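## Task

Stow every plug in the small chest: orange plugs go in the middle drawer, blue in the top drawer, green in the bottom drawer. At the end all drawers must be closed and the chest must stand upright.

## Robot and tools

Robot. Two arms, left_arm and right_arm, each with a two-finger parallel gripper and a wrist camera. Bases, in the scene frame: left_arm near (-0.006, +0.319, -0.004) m and right_arm near (+0.008, -0.307, -0.005) m, both almost unrotated. Fixed cameras cam_high and cam_low sit on a beam behind the arms; the wrist views are cam_left_wrist and cam_right_wrist. All images are 504x504.

Frames. Scene frame: origin at table-top height, midway between the arms, a little behind the near table edge; +x points out over the table, +y toward left_arm, +z up. Arm names do not match image left/right. Reported hand positions and orientations are in the scene frame and may be off by a few cm. Gripper axes: fingers point along its +z, they open and close along its y. end_effector_position is the point between the pads, about 1 cm behind the tips. Motion offsets are expressed along each Hand target's own axes, not the scene axes.

The 14-number row. Every motion row has 14 numbers, each in [-1, 1]: left_arm dx, dy, dz, rx, ry, rz, opening, then right_arm dx, dy, dz, rx, ry, rz, opening. Both arms are always included. dx..rz are offsets from that arm's Hand target (its last commanded pose), along the Hand target's axes; 1.0 equals 0.6 m of travel or 180 degrees of turn, and rx, ry, rz form a single rotation vector. Opening is absolute, not an offset: +1 fully open (0.094 m), -1 closed. To leave an arm alone, give zeros for its six pose numbers and repeat its current opening; a 0 opening is itself a command to half-open.

execute_actions(actions, cameras). actions is a list of actions; each action is a table of 1 to 15 rows, one row per 1/30 s step; a short table repeats its last row up to 15 steps. Every row in one action is measured from the pose at that action's start, so sending the same offset again moves further. An empty actions list returns images and full status. cameras picks views by name, ["all"] or []; an unknown name makes the call fail.

move(target, speed, blend, opening_speed, grip_force, blocking, cameras). target is one 14-number row or a list of up to 15 rows; every row is an offset from the Hand targets at the move's start, not from the previous row. The grippers follow straight lines; speed is m/s (0.002 to 2.9, default 0.25; turn rate up to twice that in rad/s), one value or one per target. blend (m) rounds corners in a list; 0 stops at each point. opening_speed (0.2 or more, per second on the -1..+1 scale) closes fingers gradually, good for fragile parts. grip_force is newtons per pad, 10 to 50, one value or one per arm; it persists, and lower values close slowly. blocking=false returns early while the move continues. A whole move is capped at 10 s. Moves do not avoid obstacles or the other arm, and grippers can overshoot speed, especially with a stretched arm; do not route a path near an arm's own base. The result adds a move: line, e.g. done, off_target, moving, held or fault, plus limits such as paced (pose clipped) or held (steps withheld).

wait(seconds): 0 to 3600, sends nothing new; a running move continues. stop(): brakes a running move. zoom_image(camera, region): region [x0, y0, x1, y1] in pixels of that camera's newest image, at most 504 each way. read_manual(section): licence texts only. finished_scene(scene): scene number 1 or 2; ends it for good, so only call it once the drawers are closed with plugs inside and the chest upright.

Reading results. Hand target is the pose your next offsets start from; the gripper often stops short of it, so check end_effector_position and send the remaining gap as an offset. Orientation commands are clipped to 40 degrees from the measured one per step; if the gripper tilts, turn it back. grip_measured uses the opening scale; on a firmly squeezed rigid part it reads a little below the part's width. grip_effort_nm is the gripper motor's averaged effort (negative closing); a drift toward zero can mean a slipped part. Joint torques wrap at ±28 N m on joints 1 to 3. Joint velocities marked within noise mean the arm is still. MOTOR HOT appears at 75 °C; at 90 °C the arm folds and stays idle for the rest of the scene; holding loads, stretching out, or pushing into unreachable targets heats motors.

What to avoid. Dropping plugs or releasing them while moving; letting anything fall or be left off the table; slamming drawers or tipping the chest; hitting fixtures (bar, spacers, plate, low rail) or the table hard; any contact or squeeze between the two arms, including gripping the other arm's fingers; straining the wrist camera cables. A blocked arm keeps pressing, so command its target back past the gripper to relieve it. Faster motion means harder impacts. Loose objects may occasionally be nudged by the scene.

Each tool is called after "Request:" by a JSON object that holds its "method" and its "body".

## Session

Request:
{"method": "execute_actions", "body": {"actions": []}}

Scene clock: 0.00 s.
left_arm: end_effector_position=(+0.3697, +0.3718, +0.0763) grip_measured=+1.000 grip_effort_nm=n/a end_effector_quat_wxyz=(+0.553, -0.144, +0.818, +0.068) | right_arm: end_effector_position=(+0.3972, -0.3413, +0.0611) grip_measured=+1.000 grip_effort_nm=n/a end_effector_quat_wxyz=(+0.561, +0.051, +0.821, -0.099)
Joint positions: left_arm=[0.048 1.532 0.344 0.767 -0.243 -0.162 0.094] | right_arm=[0.047 1.627 0.33 0.944 0.236 -0.021 0.094]
Joint velocities: within noise
Joint torques (N m): no reading
Motor temperatures (°C): left_arm=[18 23 21 22 19 21 20] | right_arm=[19 22 24 22 17 21 20]
Heat: left arm: 23 °C; right arm: 24 °C.
Hand target: left_arm +0.3750, +0.3723, +0.0873; +0.568, -0.145, +0.808, +0.066 | right_arm +0.4012, -0.3414, +0.0700; +0.573, +0.052, +0.812, -0.098
Tool commands: left_gripper/opening=+1.0 right_gripper/opening=+1.0

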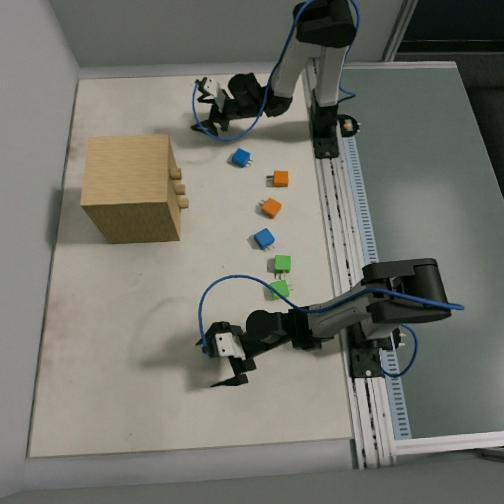

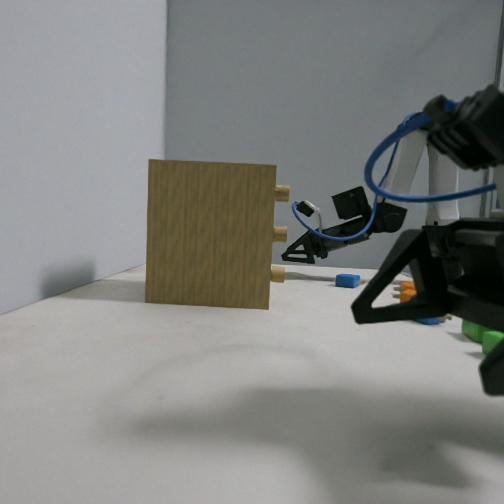

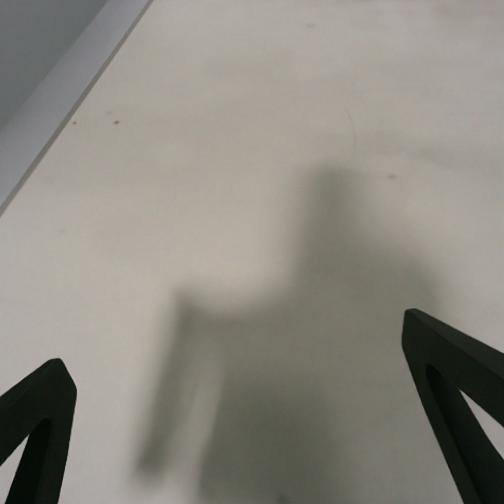

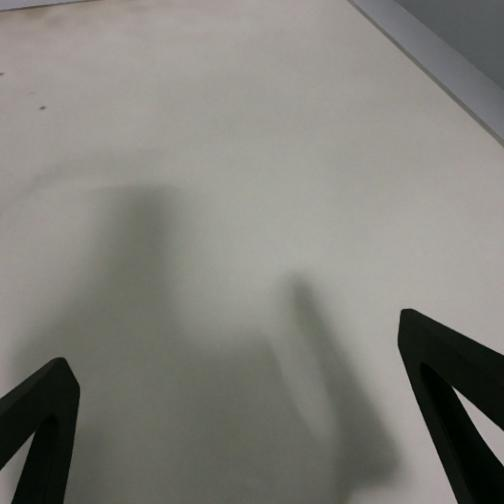

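Request:
{"method": "zoom_image", "body": {"camera": "cam_high", "region": [70, 120, 320, 320]}}

Request:
{"method": "zoom_image", "body": {"camera": "cam_low", "region": [140, 150, 504, 360]}}

Scaled by 2.016 from the camera's image (finer frame: 720x720).

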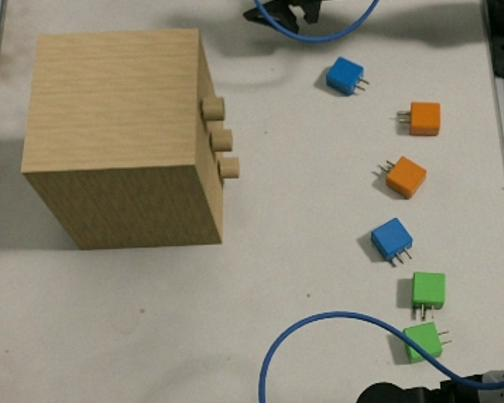

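Scaled by 1.385 from the camera's image (finer frame: 720x720).

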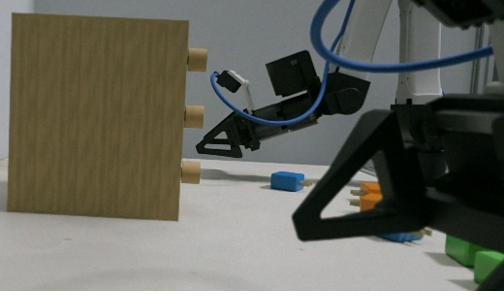

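Request:
{"method": "move", "body": {"target": [0.062,-0.228,-0.53,0.052,0.331,0.093,1,-0.017,0.365,-0.321,-0.068,-0.108,0.021,1], "speed": 0.35, "cameras": ["all"]}}

Scene clock: 13.93 s.
left_arm: end_effector_position=(+0.1208, +0.1562, +0.1657) grip_measured=+1.000 grip_effort_nm=0.01 end_effector_quat_wxyz=(+0.091, +0.002, +0.996, +0.008) | right_arm: end_effector_position=(+0.2699, -0.0881, +0.1118) grip_measured=+1.000 grip_effort_nm=0.01 end_effector_quat_wxyz=(+0.695, -0.024, +0.718, -0.017)
Joint positions: left_arm=[-0.995 1.258 1.215 -1.447 -0.143 -1.004 0.094] | right_arm=[1.226 1.823 0.309 1.473 1.187 -0.017 0.094]
Joint torques (N m): left_arm=[0.12 -3.36 8.51 0.42 -0.01 -0.17] | right_arm=[-0.01 -4.21 4.9 2.13 0.15 -0.05]
Heat: left arm: 26 °C; right arm: 25 °C.
Hand target: left_arm +0.1201, +0.1503, +0.1708; +0.088, +0.000, +0.996, +0.001 | right_arm +0.2707, -0.0852, +0.1205; +0.706, +0.000, +0.708, +0.000
Off the commanded pose: left_arm 0.008 m, 1 deg | right_arm 0.009 m, 4 deg.
move: off_target (right_arm)
cam_left_wrist: T_world_to_cam=[[-0.12494, -0.9917, 0.03023, 0.1612], [-0.92084, 0.12725, 0.3686, 0.06374], [-0.36939, 0.01822, -0.9291, 0.30048]] pos_world=[0.18983, 0.14627, 0.25081]
cam_right_wrist: T_world_to_cam=[[-0.06751, -0.99591, -0.06012, -0.06656], [-0.55675, 0.08761, -0.82605, 0.28228], [0.82793, -0.0223, -0.56038, -0.05642]] pos_world=[0.19937, -0.09227, 0.19756]

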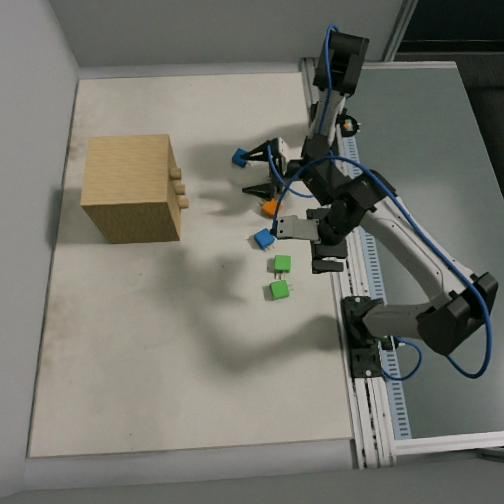

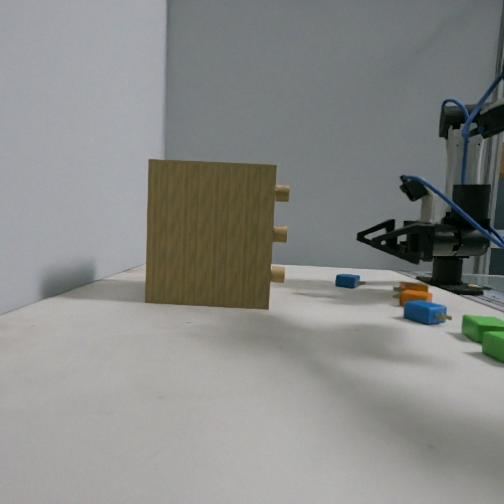

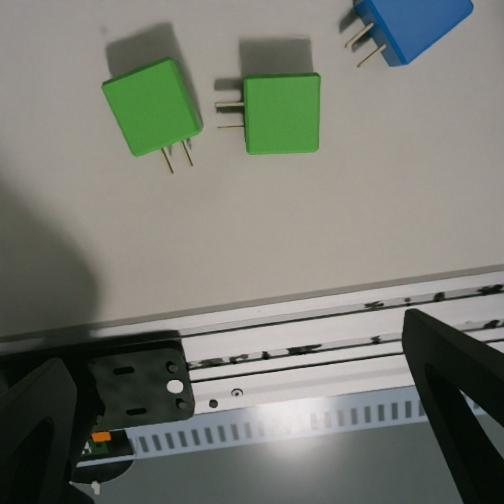

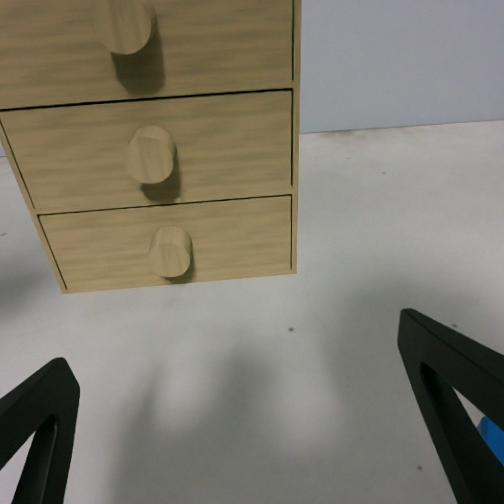

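Request:
{"method": "move", "body": {"target": [[0,0,0,0,0,0,1,0.076,0.067,0.148,0,0.078,0,0.0],[0,0,0,0,0,0,1,0.106,0.067,0.269,0,0.078,0,0.0]], "blend": 0.02, "cameras": ["cam_low","cam_right_wrist"]}}

Scene clock: 25.10 s.
left_arm: end_effector_position=(+0.1208, +0.1562, +0.1657) grip_measured=+1.000 grip_effort_nm=0.01 end_effector_quat_wxyz=(+0.091, +0.002, +0.996, +0.008) | right_arm: end_effector_position=(+0.4272, -0.0506, +0.0587) grip_measured=+0.002 grip_effort_nm=-0.09 end_effector_quat_wxyz=(+0.614, +0.003, +0.789, -0.004)
Joint positions: left_arm=[-0.995 1.258 1.215 -1.447 -0.143 -1.004 0.094] | right_arm=[0.835 2.074 0.856 0.889 0.788 0.237 0.047]
Joint torques (N m): left_arm=[-0.27 -3.15 8.17 0.44 0 -0.17] | right_arm=[-0.53 -7.49 7.5 1.72 0.01 -0.03]
Motor temperatures (°C): left_arm=[18 23 23 24 19 21 20] | right_arm=[19 23 26 28 16 21 20]
Heat: left arm: 24 °C; right arm: 28 °C.
Hand target: left_arm +0.1201, +0.1503, +0.1708; +0.088, +0.000, +0.996, +0.001 | right_arm +0.4320, -0.0451, +0.0565; +0.615, +0.000, +0.789, +0.000
Off the commanded pose: left_arm 0.008 m, 1 deg | right_arm 0.008 m, 1 deg.
move: done
cam_right_wrist: T_world_to_cam=[[-0.11088, -0.98932, -0.09462, -0.00097], [-0.71603, 0.14554, -0.68273, 0.38523], [0.68921, -0.00795, -0.72452, -0.14598]] pos_world=[0.37634, -0.05819, 0.15715]

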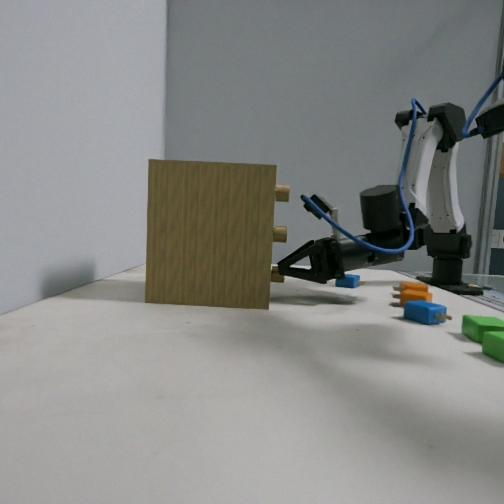

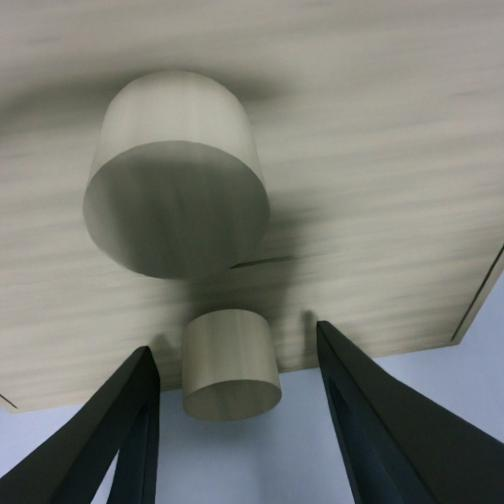

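Request:
{"method": "move", "body": {"target": [[0,0,0,0,0,0,1,0,0,0,0,0,0,-0.7],[0,0,0,0,0,0,1,0.044,0,-0.178,0,0,0,-0.7]], "speed": 0.15, "cameras": ["cam_low","cam_right_wrist","cam_high"]}}

Scene clock: 27.93 s.
left_arm: end_effector_position=(+0.1208, +0.1562, +0.1657) grip_measured=+1.000 grip_effort_nm=0.01 end_effector_quat_wxyz=(+0.091, +0.002, +0.996, +0.008) | right_arm: end_effector_position=(+0.3267, -0.0456, +0.0519) grip_measured=-0.461 grip_effort_nm=-1.02 end_effector_quat_wxyz=(+0.616, +0.003, +0.787, -0.002)
Joint positions: left_arm=[-0.995 1.258 1.215 -1.447 -0.143 -1.004 0.094] | right_arm=[1.089 1.955 0.62 0.894 1.022 0.387 0.025]
Joint torques (N m): left_arm=[-0.4 -3.28 8.39 0.46 0 -0.13] | right_arm=[0.59 -10.44 3.79 1.24 0.21 0.06]
Heat: left arm: 24 °C; right arm: 27 °C.
Hand target: left_arm +0.1201, +0.1503, +0.1708; +0.088, +0.000, +0.996, +0.001 | right_arm +0.3220, -0.0450, +0.0572; +0.615, +0.001, +0.789, +0.000
Off the commanded pose: left_arm 0.008 m, 1 deg | right_arm 0.007 m, 0 deg.
move: done
cam_right_wrist: T_world_to_cam=[[-0.10832, -0.98916, -0.09919, -0.00839], [-0.71298, 0.14683, -0.68563, 0.30714], [0.69276, -0.00355, -0.72116, -0.08265]] pos_world=[0.27534, -0.05369, 0.15015]
Images, in order (width x height): cam_high 504x504, cam_low 504x504, cam_right_wrist 504x504.

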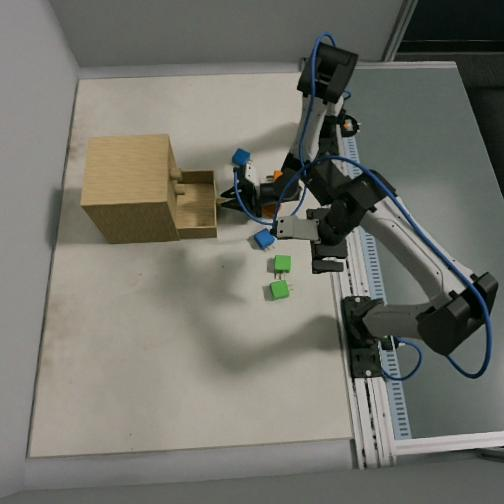

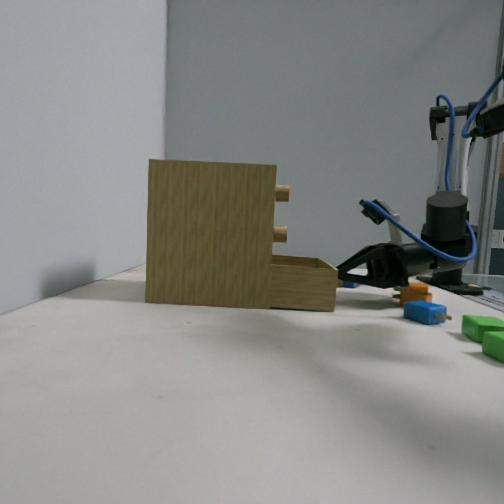

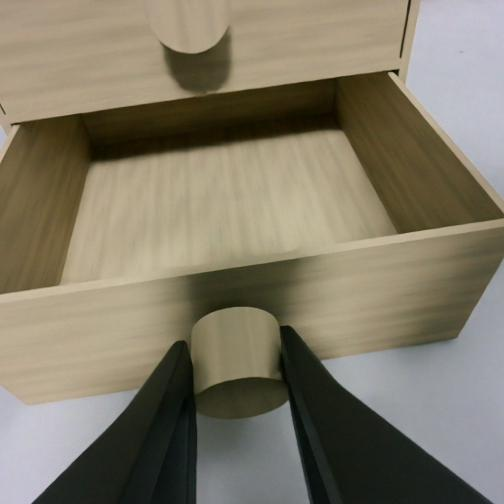

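Request:
{"method": "move", "body": {"target": [[0,0,0,0,0,0,1,0,0,0,0,0,0,0.3],[0,0,0,0,0,0,1,0.004,0,-0.085,0,0,0,0.3],[-0.069,-0.049,0.148,0.048,0.042,0.537,0.6,-0.154,-0.242,-0.30,0,0.367,0,0.6]], "speed": 0.3, "cameras": ["all"]}}

Scene clock: 35.53 s.
left_arm: end_effector_position=(+0.1691, +0.1294, +0.0877) grip_measured=+0.603 grip_effort_nm=-0.12 end_effector_quat_wxyz=(-0.013, +0.746, +0.666, +0.008) | right_arm: end_effector_position=(+0.1683, -0.1927, +0.1848) grip_measured=+0.598 grip_effort_nm=0.10 end_effector_quat_wxyz=(+0.086, +0.001, +0.996, -0.006)
Joint positions: left_arm=[-0.8 1.561 1.164 -1.204 0.001 0.867 0.075] | right_arm=[0.783 1.184 1.265 -1.519 0.136 0.746 0.075]
Joint torques (N m): left_arm=[1.14 -5.98 8.39 0.42 0.3 0.15] | right_arm=[-0.79 -1.68 8.91 0.45 0.01 -0.05]
Heat: left arm: 24 °C; right arm: 26 °C.
Hand target: left_arm +0.1764, +0.1209, +0.0905; -0.001, +0.749, +0.663, -0.001 | right_arm +0.1699, -0.1902, +0.1906; +0.085, +0.000, +0.996, +0.001
Off the commanded pose: left_arm 0.012 m, 2 deg | right_arm 0.006 m, 1 deg.
move: off_target (left_arm); target 3's new opening was sent with left_arm's hand 0.012 m and 2 deg from that target
cam_left_wrist: T_world_to_cam=[[-0.97216, 0.22083, 0.07832, 0.1252], [0.22691, 0.80402, 0.54961, -0.15719], [0.0584, 0.55208, -0.83174, 0.0963]] pos_world=[0.15176, 0.04557, 0.15668]
cam_right_wrist: T_world_to_cam=[[-0.13222, -0.98915, 0.06404, -0.1839], [-0.91512, 0.14664, 0.37557, 0.14475], [-0.38088, -0.00895, -0.92458, 0.3396]] pos_world=[0.2375, -0.20009, 0.2714]

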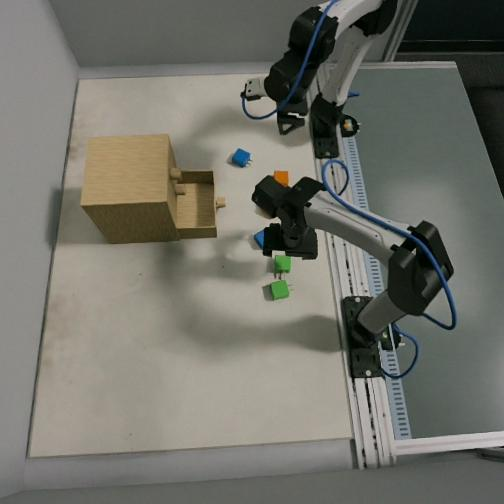

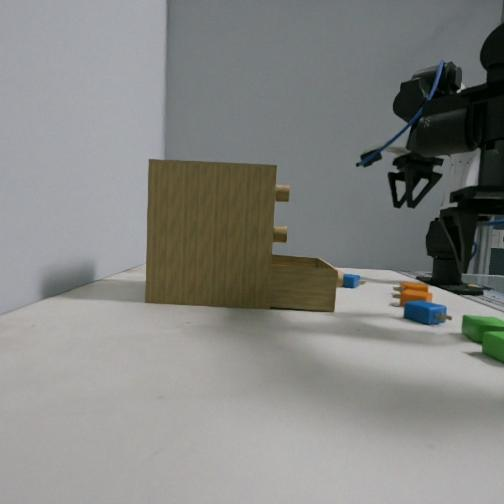

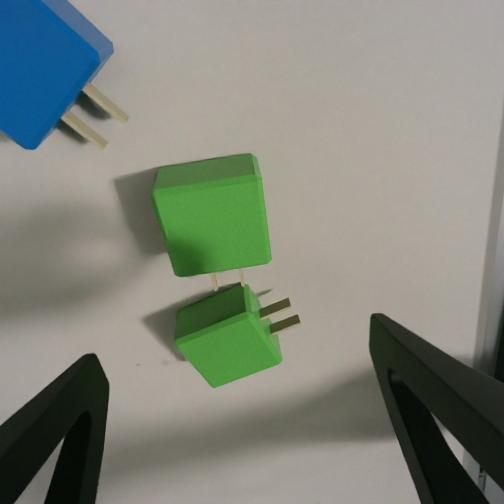

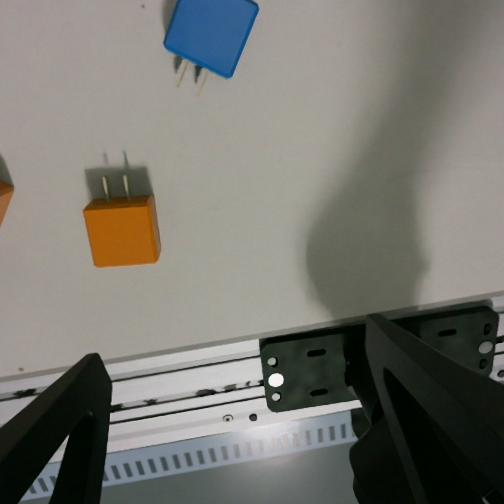

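Request:
{"method": "move", "body": {"target": [[-0.018,0.005,0.119,0,0,0,0.6,0,0,0,0,0,0,0.6],[-0.018,0.005,0.119,0,0,0,-0.5,0,0,0,0,0,0,0.6],[-0.018,0.005,0,0,0,0,-0.5,0,0,0,0,0,0,0.6],[0.198,-0.024,-0.1,0,0,0,-0.5,-0.12,0.242,0.229,0,-0.367,0,0]], "speed": 0.25, "cameras": ["all"]}}

Scene clock: 52.20 s.
left_arm: end_effector_position=(+0.1743, +0.2415, +0.1394) grip_measured=-0.164 grip_effort_nm=-1.02 end_effector_quat_wxyz=(-0.021, +0.745, +0.667, -0.005) | right_arm: end_effector_position=(+0.2634, -0.0426, +0.0715) grip_measured=+0.002 grip_effort_nm=-0.09 end_effector_quat_wxyz=(+0.613, +0.000, +0.790, +0.006)
Joint positions: left_arm=[-0.375 1.343 1.174 -1.456 0.004 1.289 0.039] | right_arm=[1.29 1.765 0.573 0.545 1.177 0.621 0.047]
Joint torques (N m): left_arm=[1.07 -7.65 7.82 0.05 0.17 0.19] | right_arm=[-0.68 -4.96 4.49 1.55 0.35 -0.06]
Heat: left arm: 26 °C; right arm: 27 °C.
Hand target: left_arm +0.1765, +0.2406, +0.1506; -0.001, +0.748, +0.663, -0.001 | right_arm +0.2644, -0.0449, +0.0676; +0.615, +0.000, +0.789, +0.000
Off the commanded pose: left_arm 0.011 m, 2 deg | right_arm 0.005 m, 1 deg.
move: off_target (left_arm)
cam_left_wrist: T_world_to_cam=[[-0.96996, 0.21844, 0.10708, 0.09757], [0.24125, 0.80707, 0.53892, -0.27863], [0.0313, 0.54856, -0.83552, 0.0833]] pos_world=[0.15925, 0.15787, 0.20931]
cam_right_wrist: T_world_to_cam=[[-0.09473, -0.98987, -0.10577, -0.0134], [-0.72118, 0.14148, -0.67815, 0.27633], [0.68624, 0.01204, -0.72727, -0.0219]] pos_world=[0.21305, -0.05209, 0.17005]

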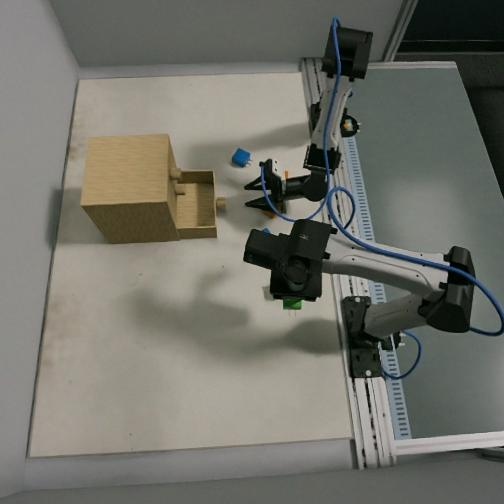

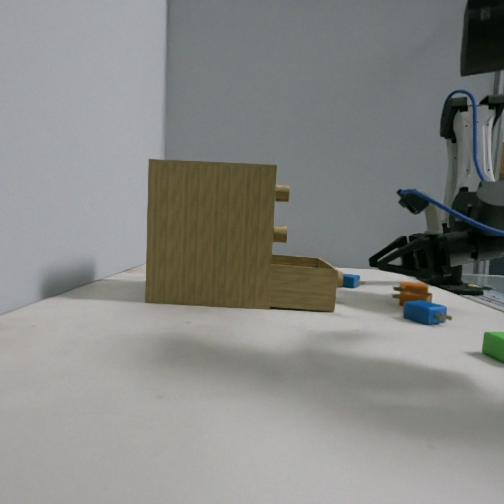

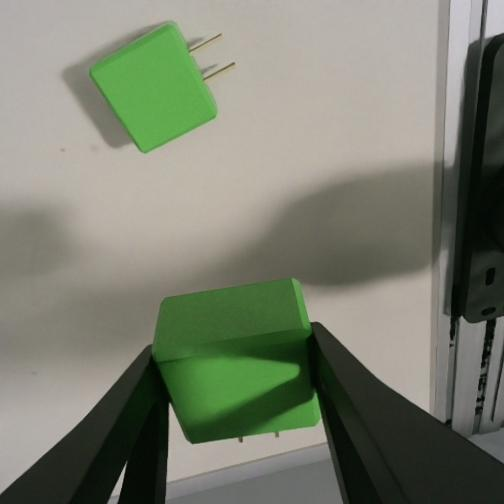

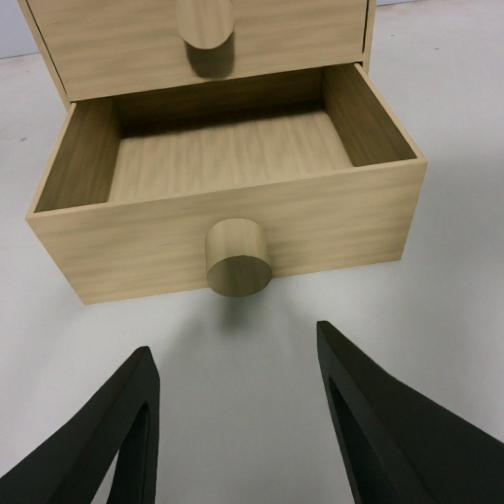

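Request:
{"method": "move", "body": {"target": [[0,0,0,0,0,0,-0.5,-0.007,0,0.101,0,0,0,0],[0,0,0,0,0,0,-0.5,-0.007,0,0.101,0,0,0,-0.7],[0,0,0,0,0,0,-0.5,0.005,0,0.050,0,0,0,-0.7],[0,0,0,0,0,0,-0.5,0.005,0,0.050,0,0,0,0.2],[0,0,0,0,0,0,-0.5,0.008,0,-0.032,0,0,0,0.2],[-0.341,0.395,0.008,0,0,-0.039,-0.5,-0.161,-0.242,-0.202,0,0.367,0,0.6]], "speed": 0.3, "cameras": ["all"]}}

Scene clock: 62.30 s.
left_arm: end_effector_position=(+0.3859, +0.0151, +0.1475) grip_measured=-0.164 grip_effort_nm=-1.02 end_effector_quat_wxyz=(+0.100, +0.704, +0.703, +0.020) | right_arm: end_effector_position=(+0.1685, -0.1930, +0.1845) grip_measured=+0.598 grip_effort_nm=0.10 end_effector_quat_wxyz=(+0.085, +0.001, +0.996, -0.006)
Joint positions: left_arm=[-0.635 2.431 2.619 -1.564 0.004 0.918 0.039] | right_arm=[0.781 1.185 1.264 -1.519 0.136 0.744 0.075]
Joint torques (N m): left_arm=[0.2 -13.85 7.91 0.75 0.15 -0.11] | right_arm=[-0.79 -1.61 9.05 0.44 0.01 -0.06]
Heat: left arm: 27 °C; right arm: 28 °C.
Hand target: left_arm +0.3872, +0.0091, +0.1454; -0.001, +0.706, +0.708, -0.001 | right_arm +0.1704, -0.1903, +0.1907; +0.085, +0.000, +0.996, +0.000
Off the commanded pose: left_arm 0.007 m, 12 deg | right_arm 0.007 m, 1 deg.
joint sent to its limit (left arm) — joint 4 (wrist pitch), lower limit. The joint targets are off in orientation, not in position.
move: off_target (left_arm); target 4's new opening was sent with right_arm's hand 0.011 m and 2 deg from that target
cam_left_wrist: T_world_to_cam=[[-0.98727, 0.11131, -0.11358, 0.39219], [0.04997, 0.89516, 0.44293, -0.06474], [0.15097, 0.43162, -0.88933, 0.17105]] pos_world=[0.36461, -0.05953, 0.22534]
cam_right_wrist: T_world_to_cam=[[-0.13223, -0.98905, 0.0656, -0.18453], [-0.91471, 0.14725, 0.37633, 0.14503], [-0.38187, -0.01025, -0.92416, 0.3392]] pos_world=[0.2378, -0.20039, 0.271]

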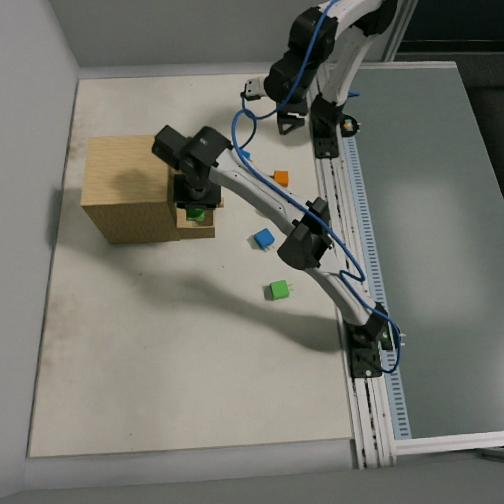

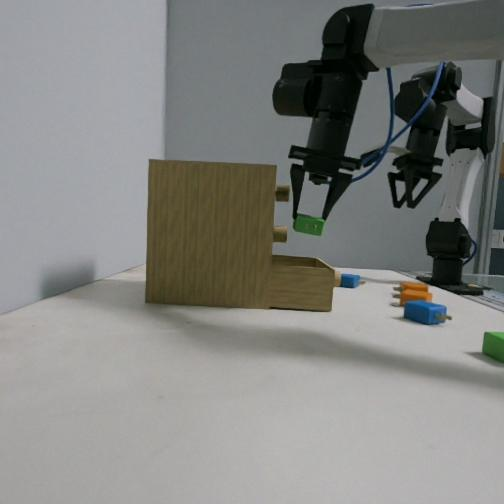

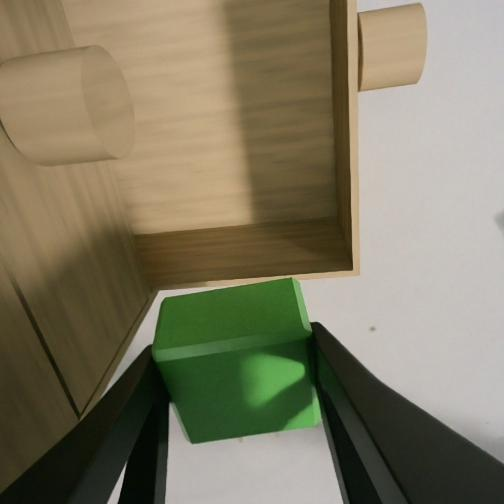

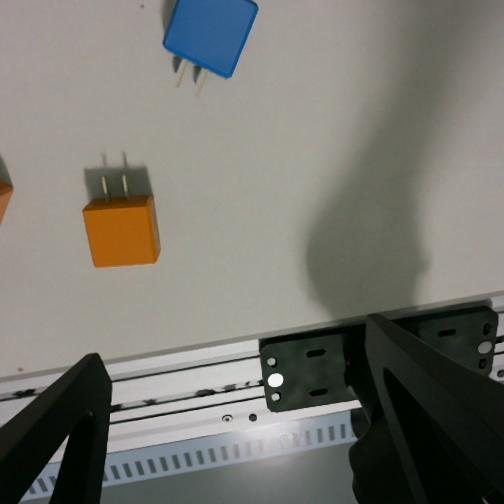

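Request:
{"method": "move", "body": {"target": [[-0.038,0.027,0.0,0,0,0,-0.5,0,0,0,0,0,0,0.6],[-0.038,0.027,0.11,0,0,0,-0.5,0,0,0,0,0,0,0.6]], "speed": 0.2, "blend": 0.01, "cameras": ["cam_low","cam_left_wrist","cam_high"]}}

Scene clock: 68.03 s.
left_arm: end_effector_position=(+0.3999, -0.0085, +0.0869) grip_measured=-0.164 grip_effort_nm=-1.02 end_effector_quat_wxyz=(+0.075, +0.706, +0.704, +0.014) | right_arm: end_effector_position=(+0.1685, -0.1930, +0.1845) grip_measured=+0.598 grip_effort_nm=0.10 end_effector_quat_wxyz=(+0.085, +0.001, +0.996, -0.006)
Joint positions: left_arm=[-0.656 2.658 2.806 -1.575 0.005 0.898 0.039] | right_arm=[0.781 1.185 1.264 -1.519 0.136 0.744 0.075]
Joint torques (N m): left_arm=[0.44 -14.16 7.86 0.76 0.14 -0.07] | right_arm=[-0.8 -1.61 9.06 0.45 0 -0.06]
Motor temperatures (°C): left_arm=[18 29 28 22 19 21 21] | right_arm=[19 24 28 24 16 21 20]
Heat: left arm: 29 °C; right arm: 28 °C.
Hand target: left_arm +0.4033, -0.0137, +0.0793; -0.001, +0.706, +0.708, -0.001 | right_arm +0.1704, -0.1903, +0.1907; +0.085, +0.000, +0.996, +0.000
Off the commanded pose: left_arm 0.010 m, 9 deg | right_arm 0.007 m, 1 deg.
joint read past its limit (left arm) — joint 4 (wrist pitch), lower limit.
joint sent to its limit (left arm) — joint 4 (wrist pitch), lower limit. The joint targets are off in orientation, not in position.
move: off_target (left_arm)
cam_left_wrist: T_world_to_cam=[[-0.99101, 0.11501, -0.06828, 0.39944], [0.07033, 0.88233, 0.46535, -0.02763], [0.11376, 0.45636, -0.88249, 0.13972]] pos_world=[0.3819, -0.08533, 0.16343]
Images, in order (width x height): cam_high 504x504, cam_low 504x504, cam_left_wrist 504x504.

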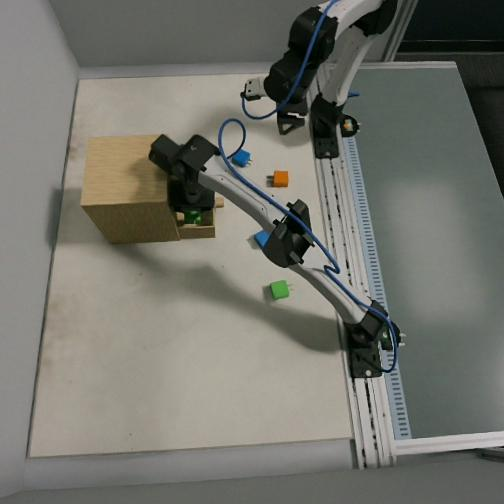

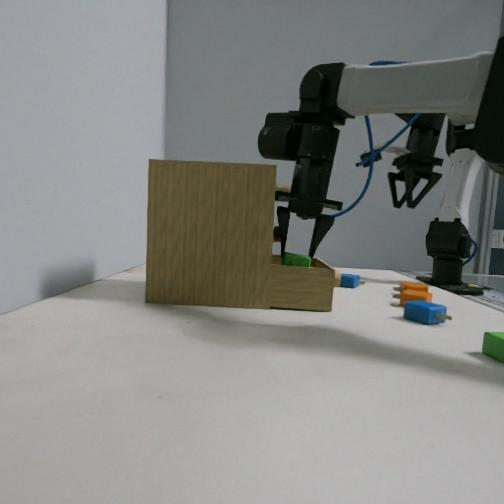

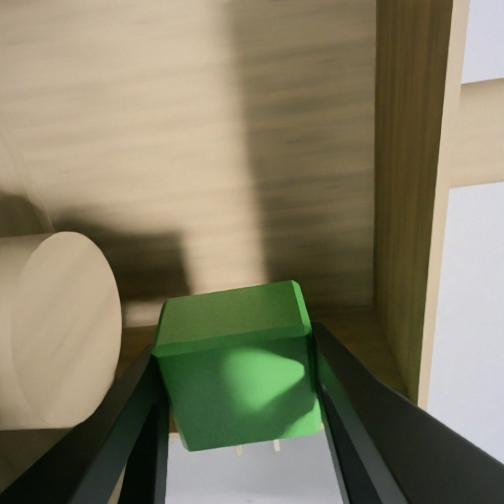

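Request:
{"method": "move", "body": {"target": [[0.005,0.002,0.082,0,0,0,-0.5,0,0,0,0,0,0,0.6]], "speed": 0.12, "cameras": ["cam_low","cam_left_wrist"]}}

Scene clock: 70.77 s.
left_arm: end_effector_position=(+0.3982, -0.0104, +0.0648) grip_measured=-0.164 grip_effort_nm=-1.02 end_effector_quat_wxyz=(+0.055, +0.709, +0.703, +0.011) | right_arm: end_effector_position=(+0.1685, -0.1930, +0.1845) grip_measured=+0.598 grip_effort_nm=0.10 end_effector_quat_wxyz=(+0.085, +0.001, +0.996, -0.006)
Joint positions: left_arm=[-0.661 2.724 2.85 -1.594 0.007 0.898 0.039] | right_arm=[0.781 1.185 1.264 -1.519 0.136 0.744 0.075]
Joint torques (N m): left_arm=[1.24 -10.65 5.9 0.89 0.18 -0.02] | right_arm=[-0.79 -1.62 9.06 0.45 0.01 -0.06]
Heat: left arm: 30 °C; right arm: 29 °C.
Hand target: left_arm +0.4043, -0.0108, +0.0301; -0.001, +0.706, +0.708, -0.001 | right_arm +0.1704, -0.1903, +0.1907; +0.085, +0.000, +0.996, +0.000
Off the commanded pose: left_arm 0.035 m, 7 deg | right_arm 0.007 m, 1 deg.
joint read past its limit (left arm) — joint 4 (wrist pitch), lower limit.
joint sent to its limit (left arm) — joint 4 (wrist pitch), lower limit. The joint targets are off in orientation, not in position.
move: off_target (left_arm)
cam_left_wrist: T_world_to_cam=[[-0.99224, 0.1199, -0.03293, 0.39471], [0.08917, 0.87072, 0.48363, -0.02435], [0.08666, 0.47694, -0.87465, 0.13188]] pos_world=[0.38239, -0.08902, 0.14012]

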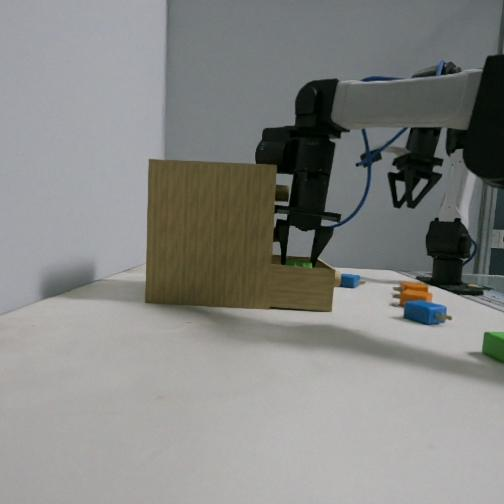

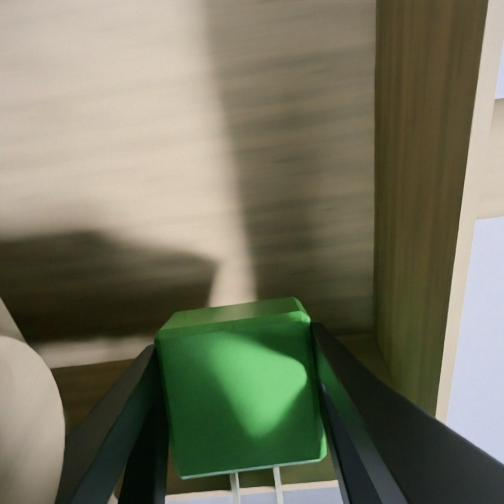

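Request:
{"method": "move", "body": {"target": [[0,0,-0.1,0,0,0,-0.5,0,0,0,0,0,0,0.6],[-0.025,0,-0.1,0,0,0,-0.5,0,0,0,0,0,0,0.6],[-0.025,0,-0.031,0,0,0,-0.5,0,0,0,0,0,0,0.6]], "speed": 0.15, "cameras": ["cam_low","cam_left_wrist"]}}

Scene clock: 75.10 s.
left_arm: end_effector_position=(+0.3985, -0.0126, +0.0669) grip_measured=-0.164 grip_effort_nm=-1.02 end_effector_quat_wxyz=(+0.060, +0.704, +0.708, +0.011) | right_arm: end_effector_position=(+0.1685, -0.1930, +0.1845) grip_measured=+0.598 grip_effort_nm=0.10 end_effector_quat_wxyz=(+0.085, +0.001, +0.996, -0.006)
Joint positions: left_arm=[-0.664 2.719 2.848 -1.587 0.007 0.882 0.039] | right_arm=[0.781 1.185 1.264 -1.519 0.136 0.744 0.075]
Joint torques (N m): left_arm=[-0.16 -12.79 6.89 1.07 0.13 -0.04] | right_arm=[-0.79 -1.61 9.06 0.45 0 -0.06]
Heat: left arm: 32 °C; right arm: 29 °C.
Hand target: left_arm +0.4045, -0.0257, +0.0486; -0.001, +0.706, +0.708, +0.000 | right_arm +0.1704, -0.1903, +0.1907; +0.085, +0.000, +0.996, +0.000
Off the commanded pose: left_arm 0.023 m, 7 deg | right_arm 0.007 m, 1 deg.
elbow stopped short (left arm): the move would have taken joint 3 (elbow) straighter than the controller allows.
joint read past its limit (left arm) — joint 4 (wrist pitch), lower limit.
move: off_target (left_arm)
cam_left_wrist: T_world_to_cam=[[-0.99349, 0.10669, -0.03989, 0.39608], [0.07486, 0.87552, 0.47734, -0.01733], [0.08585, 0.47125, -0.87781, 0.13506]] pos_world=[0.3832, -0.09073, 0.14263]

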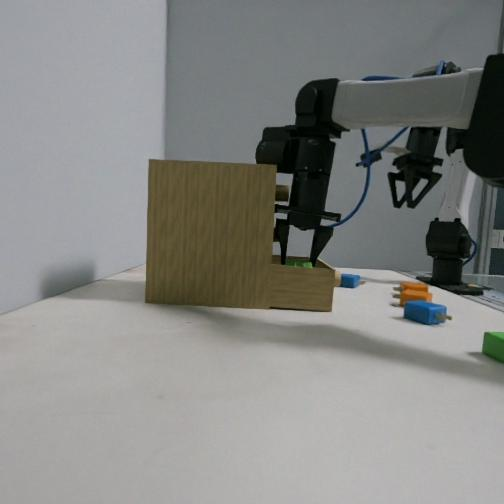

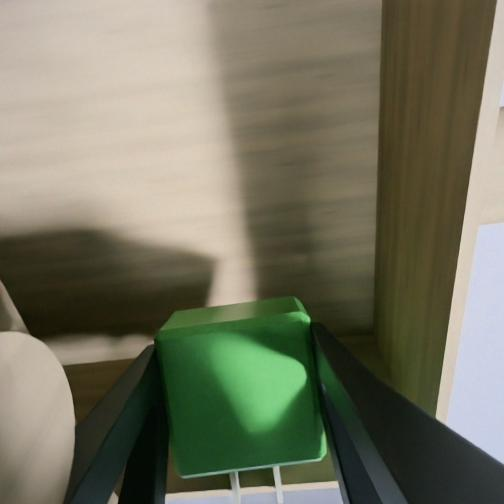

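Request:
{"method": "move", "body": {"target": [[0,0,-0.06,-0.108,-0.0875,0,-0.5,0,0,0,0,0,0,0.6],[0,0.005,0.007,-0.108,-0.0875,0,-0.5,0,0,0,0,0,0,0.6]], "speed": 0.15, "cameras": ["cam_low","cam_left_wrist"]}}

Scene clock: 79.73 s.
left_arm: end_effector_position=(+0.3996, -0.0192, +0.0379) grip_measured=-0.164 grip_effort_nm=-1.02 end_effector_quat_wxyz=(+0.186, +0.695, +0.694, +0.022) | right_arm: end_effector_position=(+0.1685, -0.1930, +0.1845) grip_measured=+0.598 grip_effort_nm=0.10 end_effector_quat_wxyz=(+0.085, +0.001, +0.996, -0.006)
Joint positions: left_arm=[-0.673 2.277 1.856 -0.781 0.007 0.876 0.039] | right_arm=[0.781 1.185 1.264 -1.519 0.136 0.744 0.075]
Joint torques (N m): left_arm=[0.68 -17.03 5.23 1.79 0.07 -0.03] | right_arm=[-0.79 -1.61 9.07 0.45 0 -0.05]
Motor temperatures (°C): left_arm=[18 35 28 22 19 21 21] | right_arm=[19 23 29 23 16 21 20]
Heat: left arm: 35 °C; right arm: 29 °C.
Hand target: left_arm +0.4075, -0.0257, +0.0444; +0.215, +0.690, +0.691, +0.022 | right_arm +0.1704, -0.1903, +0.1907; +0.085, +0.000, +0.996, +0.000
Off the commanded pose: left_arm 0.012 m, 3 deg | right_arm 0.007 m, 1 deg.
move: off_target (left_arm)
cam_left_wrist: T_world_to_cam=[[-0.96404, 0.09069, -0.24979, 0.3926], [0.00151, 0.94183, 0.3361, 0.03819], [0.26574, 0.32363, -0.9081, 0.03916]] pos_world=[0.36802, -0.08425, 0.1208]

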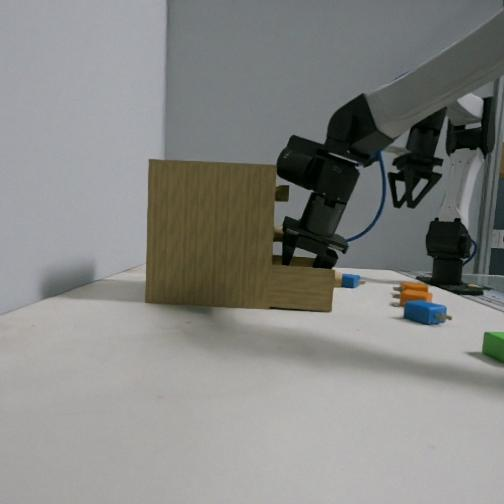

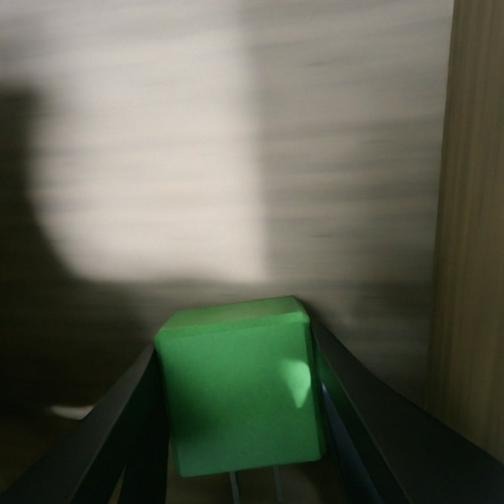

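Request:
{"method": "move", "body": {"target": [[0,0,0,0,0,0,0.05,0,0,0,0,0,0,0.6],[0,0,-0.2,0,0,0,0.05,0,0,0,0,0,0,0.6]], "speed": 0.2, "opening_speed": 1, "cameras": ["cam_high","cam_left_wrist","cam_low"]}}

Scene clock: 85.67 s.
left_arm: end_effector_position=(+0.3652, +0.0095, +0.1235) grip_measured=+0.047 grip_effort_nm=0.14 end_effector_quat_wxyz=(+0.181, +0.695, +0.696, +0.025) | right_arm: end_effector_position=(+0.1685, -0.1930, +0.1845) grip_measured=+0.598 grip_effort_nm=0.10 end_effector_quat_wxyz=(+0.085, +0.001, +0.996, -0.006)
Joint positions: left_arm=[-0.672 2.066 1.865 -1.011 0.002 0.876 0.049] | right_arm=[0.781 1.185 1.264 -1.519 0.136 0.744 0.075]
Joint torques (N m): left_arm=[0.69 -18.19 8.68 1.07 0.1 0] | right_arm=[-0.8 -1.61 9.06 0.45 0.01 -0.06]
Heat: left arm: 38 °C; right arm: 30 °C.
Hand target: left_arm +0.3681, +0.0061, +0.1532; +0.215, +0.690, +0.691, +0.022 | right_arm +0.1704, -0.1903, +0.1907; +0.085, +0.000, +0.996, +0.000
Off the commanded pose: left_arm 0.030 m, 4 deg | right_arm 0.007 m, 1 deg.
move: off_target (left_arm)
cam_left_wrist: T_world_to_cam=[[-0.96541, 0.08959, -0.24488, 0.37814], [-0.00051, 0.93847, 0.34537, -0.01796], [0.26075, 0.33355, -0.90595, 0.11821]] pos_world=[0.33422, -0.05645, 0.20589]
Images, in order (width x height): cam_high 504x504, cam_low 504x504, cam_left_wrist 504x504.

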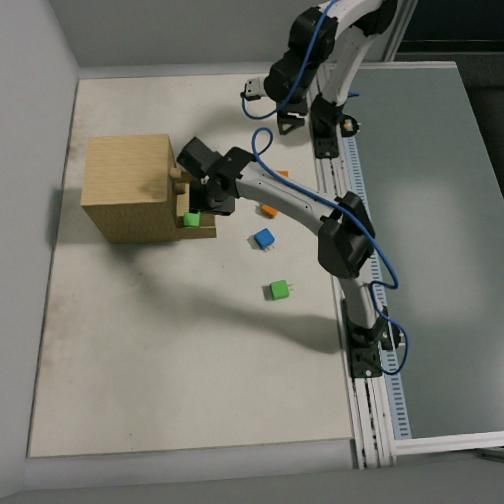

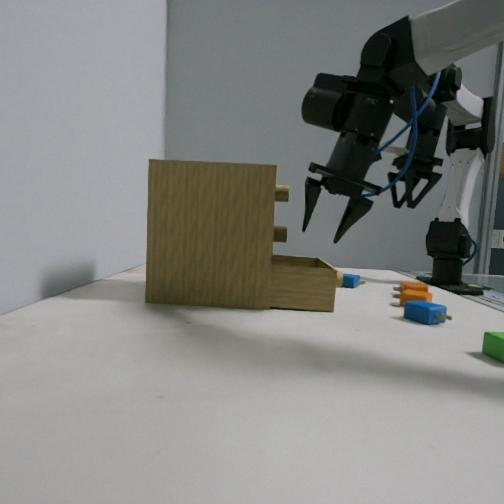

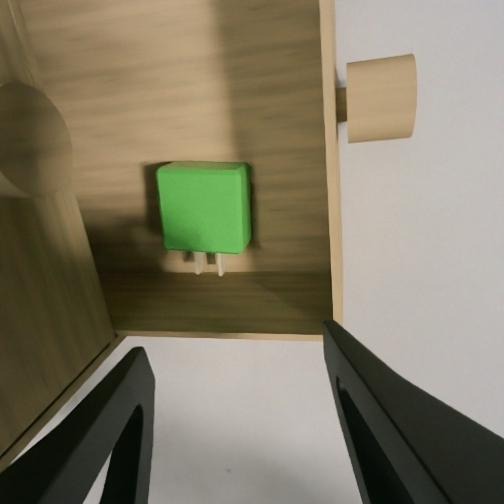

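Request:
{"method": "move", "body": {"target": [[0.288,-0.297,-0.102,0.005,0.157,-0.535,0.4,0.035,0.118,0.14,0.002,0.054,0.022,0.4]], "speed": 0.35, "cameras": ["cam_left_wrist","cam_right_wrist"]}}

Scene clock: 92.60 s.
left_arm: end_effector_position=(+0.1891, +0.1797, +0.0976) grip_measured=+0.397 grip_effort_nm=0.14 end_effector_quat_wxyz=(-0.006, -0.061, +0.998, +0.013) | right_arm: end_effector_position=(+0.1656, -0.1230, +0.1086) grip_measured=+0.402 grip_effort_nm=-0.09 end_effector_quat_wxyz=(+0.007, +0.034, +0.999, +0.000)
Joint positions: left_arm=[-0.593 1.493 1.136 -1.25 0.004 -0.733 0.066] | right_arm=[0.917 1.433 1.154 -1.272 0.024 0.955 0.066]
Joint torques (N m): left_arm=[0.84 -10.22 5.82 0.25 0.16 -0.15] | right_arm=[0.18 -3.66 6.08 0.44 -0.04 0.1]
Motor temperatures (°C): left_arm=[18 40 28 23 19 21 21] | right_arm=[19 23 30 23 16 21 20]
Heat: left arm: 40 °C; right arm: 30 °C.
Hand target: left_arm +0.1874, +0.1803, +0.1046; +0.000, -0.071, +0.997, +0.000 | right_arm +0.1640, -0.1194, +0.1044; +0.001, +0.035, +0.999, +0.000
Off the commanded pose: left_arm 0.007 m, 2 deg | right_arm 0.006 m, 1 deg.
move: done
cam_left_wrist: T_world_to_cam=[[0.01096, -0.99909, 0.04126, 0.16964], [-0.84189, 0.01305, 0.53949, 0.13763], [-0.53953, -0.04064, -0.84098, 0.29612]] pos_world=[0.27378, 0.17972, 0.16778]
cam_right_wrist: T_world_to_cam=[[-0.1861, -0.97978, 0.07348, -0.10145], [-0.83287, 0.19698, 0.51724, 0.13788], [-0.52125, 0.03506, -0.85268, 0.28957]] pos_world=[0.24689, -0.13671, 0.18305]

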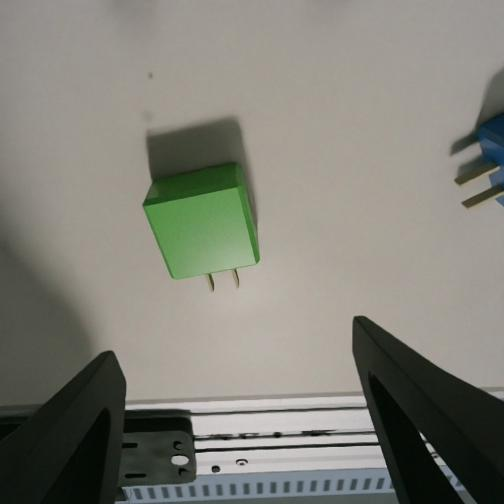

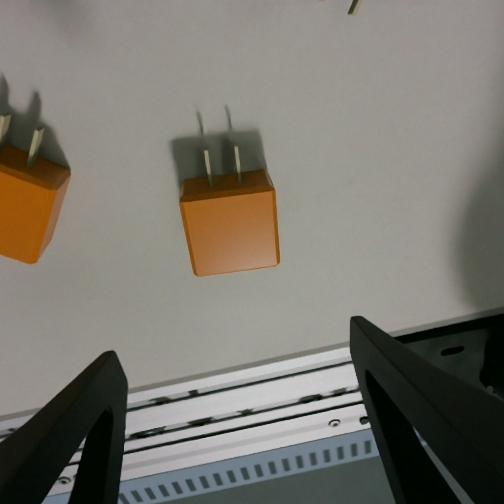

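Request:
{"method": "move", "body": {"target": [[-0.008,0.0175,0.136,0,0,-0.033,0.4,0.005,-0.002,0.154,0,0,-0.012,0.4],[-0.008,0.0175,0.136,0,0,-0.033,-0.5,0.005,-0.002,0.154,0,0,-0.012,-0.5],[-0.008,0.0175,-0.06,0,0,-0.033,-0.5,0.005,-0.002,-0.03,0,0,-0.012,-0.5]], "speed": 0.25, "cameras": ["cam_left_wrist","cam_right_wrist"]}}

Scene clock: 98.53 s.
left_arm: end_effector_position=(+0.1861, +0.1941, +0.1295) grip_measured=-0.166 grip_effort_nm=-1.02 end_effector_quat_wxyz=(-0.011, -0.116, +0.993, +0.016) | right_arm: end_effector_position=(+0.1590, -0.1252, +0.1102) grip_measured=-0.491 grip_effort_nm=-1.03 end_effector_quat_wxyz=(-0.010, +0.019, +1.000, -0.014)
Joint positions: left_arm=[-0.546 1.459 1.23 -1.39 0.004 -0.797 0.039] | right_arm=[0.926 1.45 1.175 -1.317 0.013 0.935 0.024]
Joint torques (N m): left_arm=[1.1 -7.69 8.39 0.14 0.06 -0.02] | right_arm=[0.17 -6.28 9.36 0.11 0.05 0]
Heat: left arm: 38 °C; right arm: 30 °C.
Hand target: left_arm +0.1907, +0.1913, +0.1406; +0.000, -0.123, +0.992, +0.000 | right_arm +0.1609, -0.1204, +0.1224; +0.001, +0.016, +1.000, +0.000
Off the commanded pose: left_arm 0.012 m, 2 deg | right_arm 0.013 m, 2 deg.
move: off_target (left_arm, right_arm)
cam_left_wrist: T_world_to_cam=[[0.12158, -0.99197, 0.03485, 0.16156], [-0.83395, -0.08305, 0.54555, 0.13412], [-0.53827, -0.09539, -0.83735, 0.33184]] pos_world=[0.27082, 0.20306, 0.19907]
cam_right_wrist: T_world_to_cam=[[-0.15494, -0.98238, 0.10454, -0.1137], [-0.82015, 0.1869, 0.54076, 0.12607], [-0.55076, -0.00196, -0.83466, 0.28567]] pos_world=[0.24311, -0.1347, 0.18215]

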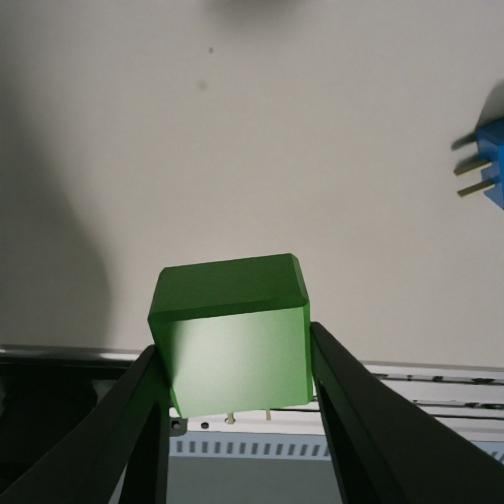

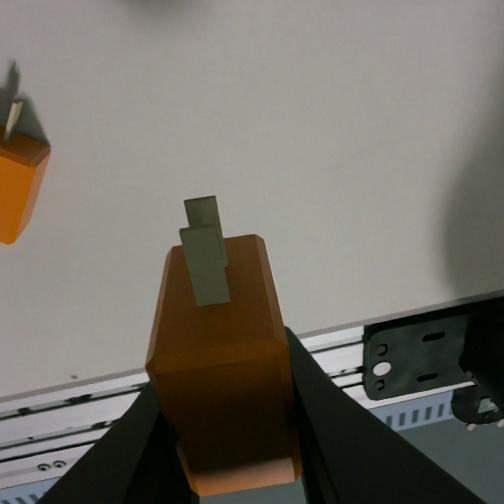

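Request:
{"method": "move", "body": {"target": [[-0.169,-0.464,-0.01,0.004,-0.224,0.558,-0.5,0,0,0,0,0,0,-0.5]], "speed": 0.35, "cameras": ["cam_left_wrist","cam_low"]}}

Scene clock: 104.30 s.
left_arm: end_effector_position=(+0.3491, -0.0414, +0.1396) grip_measured=-0.166 grip_effort_nm=-1.02 end_effector_quat_wxyz=(+0.281, +0.672, +0.684, +0.044) | right_arm: end_effector_position=(+0.1557, -0.1287, +0.1105) grip_measured=-0.491 grip_effort_nm=-1.02 end_effector_quat_wxyz=(-0.016, +0.018, +0.999, -0.021)
Joint positions: left_arm=[-0.801 1.973 1.706 -0.743 -0.091 0.755 0.039] | right_arm=[0.927 1.45 1.175 -1.336 0.013 0.935 0.024]
Joint torques (N m): left_arm=[0.51 -10.93 9.63 1.75 0.26 0.12] | right_arm=[0.08 -6.31 9.35 0.26 0.05 0.01]
Heat: left arm: 37 °C; right arm: 30 °C.
Hand target: left_arm +0.3569, -0.0540, +0.1462; +0.300, +0.674, +0.674, +0.032 | right_arm +0.1609, -0.1204, +0.1224; +0.001, +0.016, +1.000, +0.000
Off the commanded pose: left_arm 0.016 m, 3 deg | right_arm 0.015 m, 3 deg.
move: off_target (left_arm)
cam_left_wrist: T_world_to_cam=[[-0.90997, 0.03335, -0.41334, 0.37301], [-0.06632, 0.97223, 0.22445, 0.06544], [0.40935, 0.23165, -0.88248, 0.09455]] pos_world=[0.30506, -0.09797, 0.22293]
Images, in order (width x height): cam_low 504x504, cam_left_wrist 504x504.

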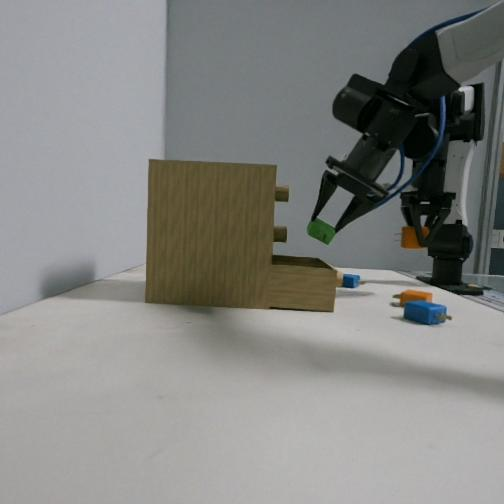

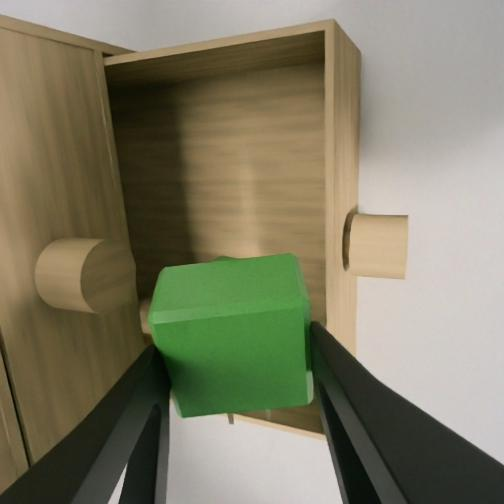

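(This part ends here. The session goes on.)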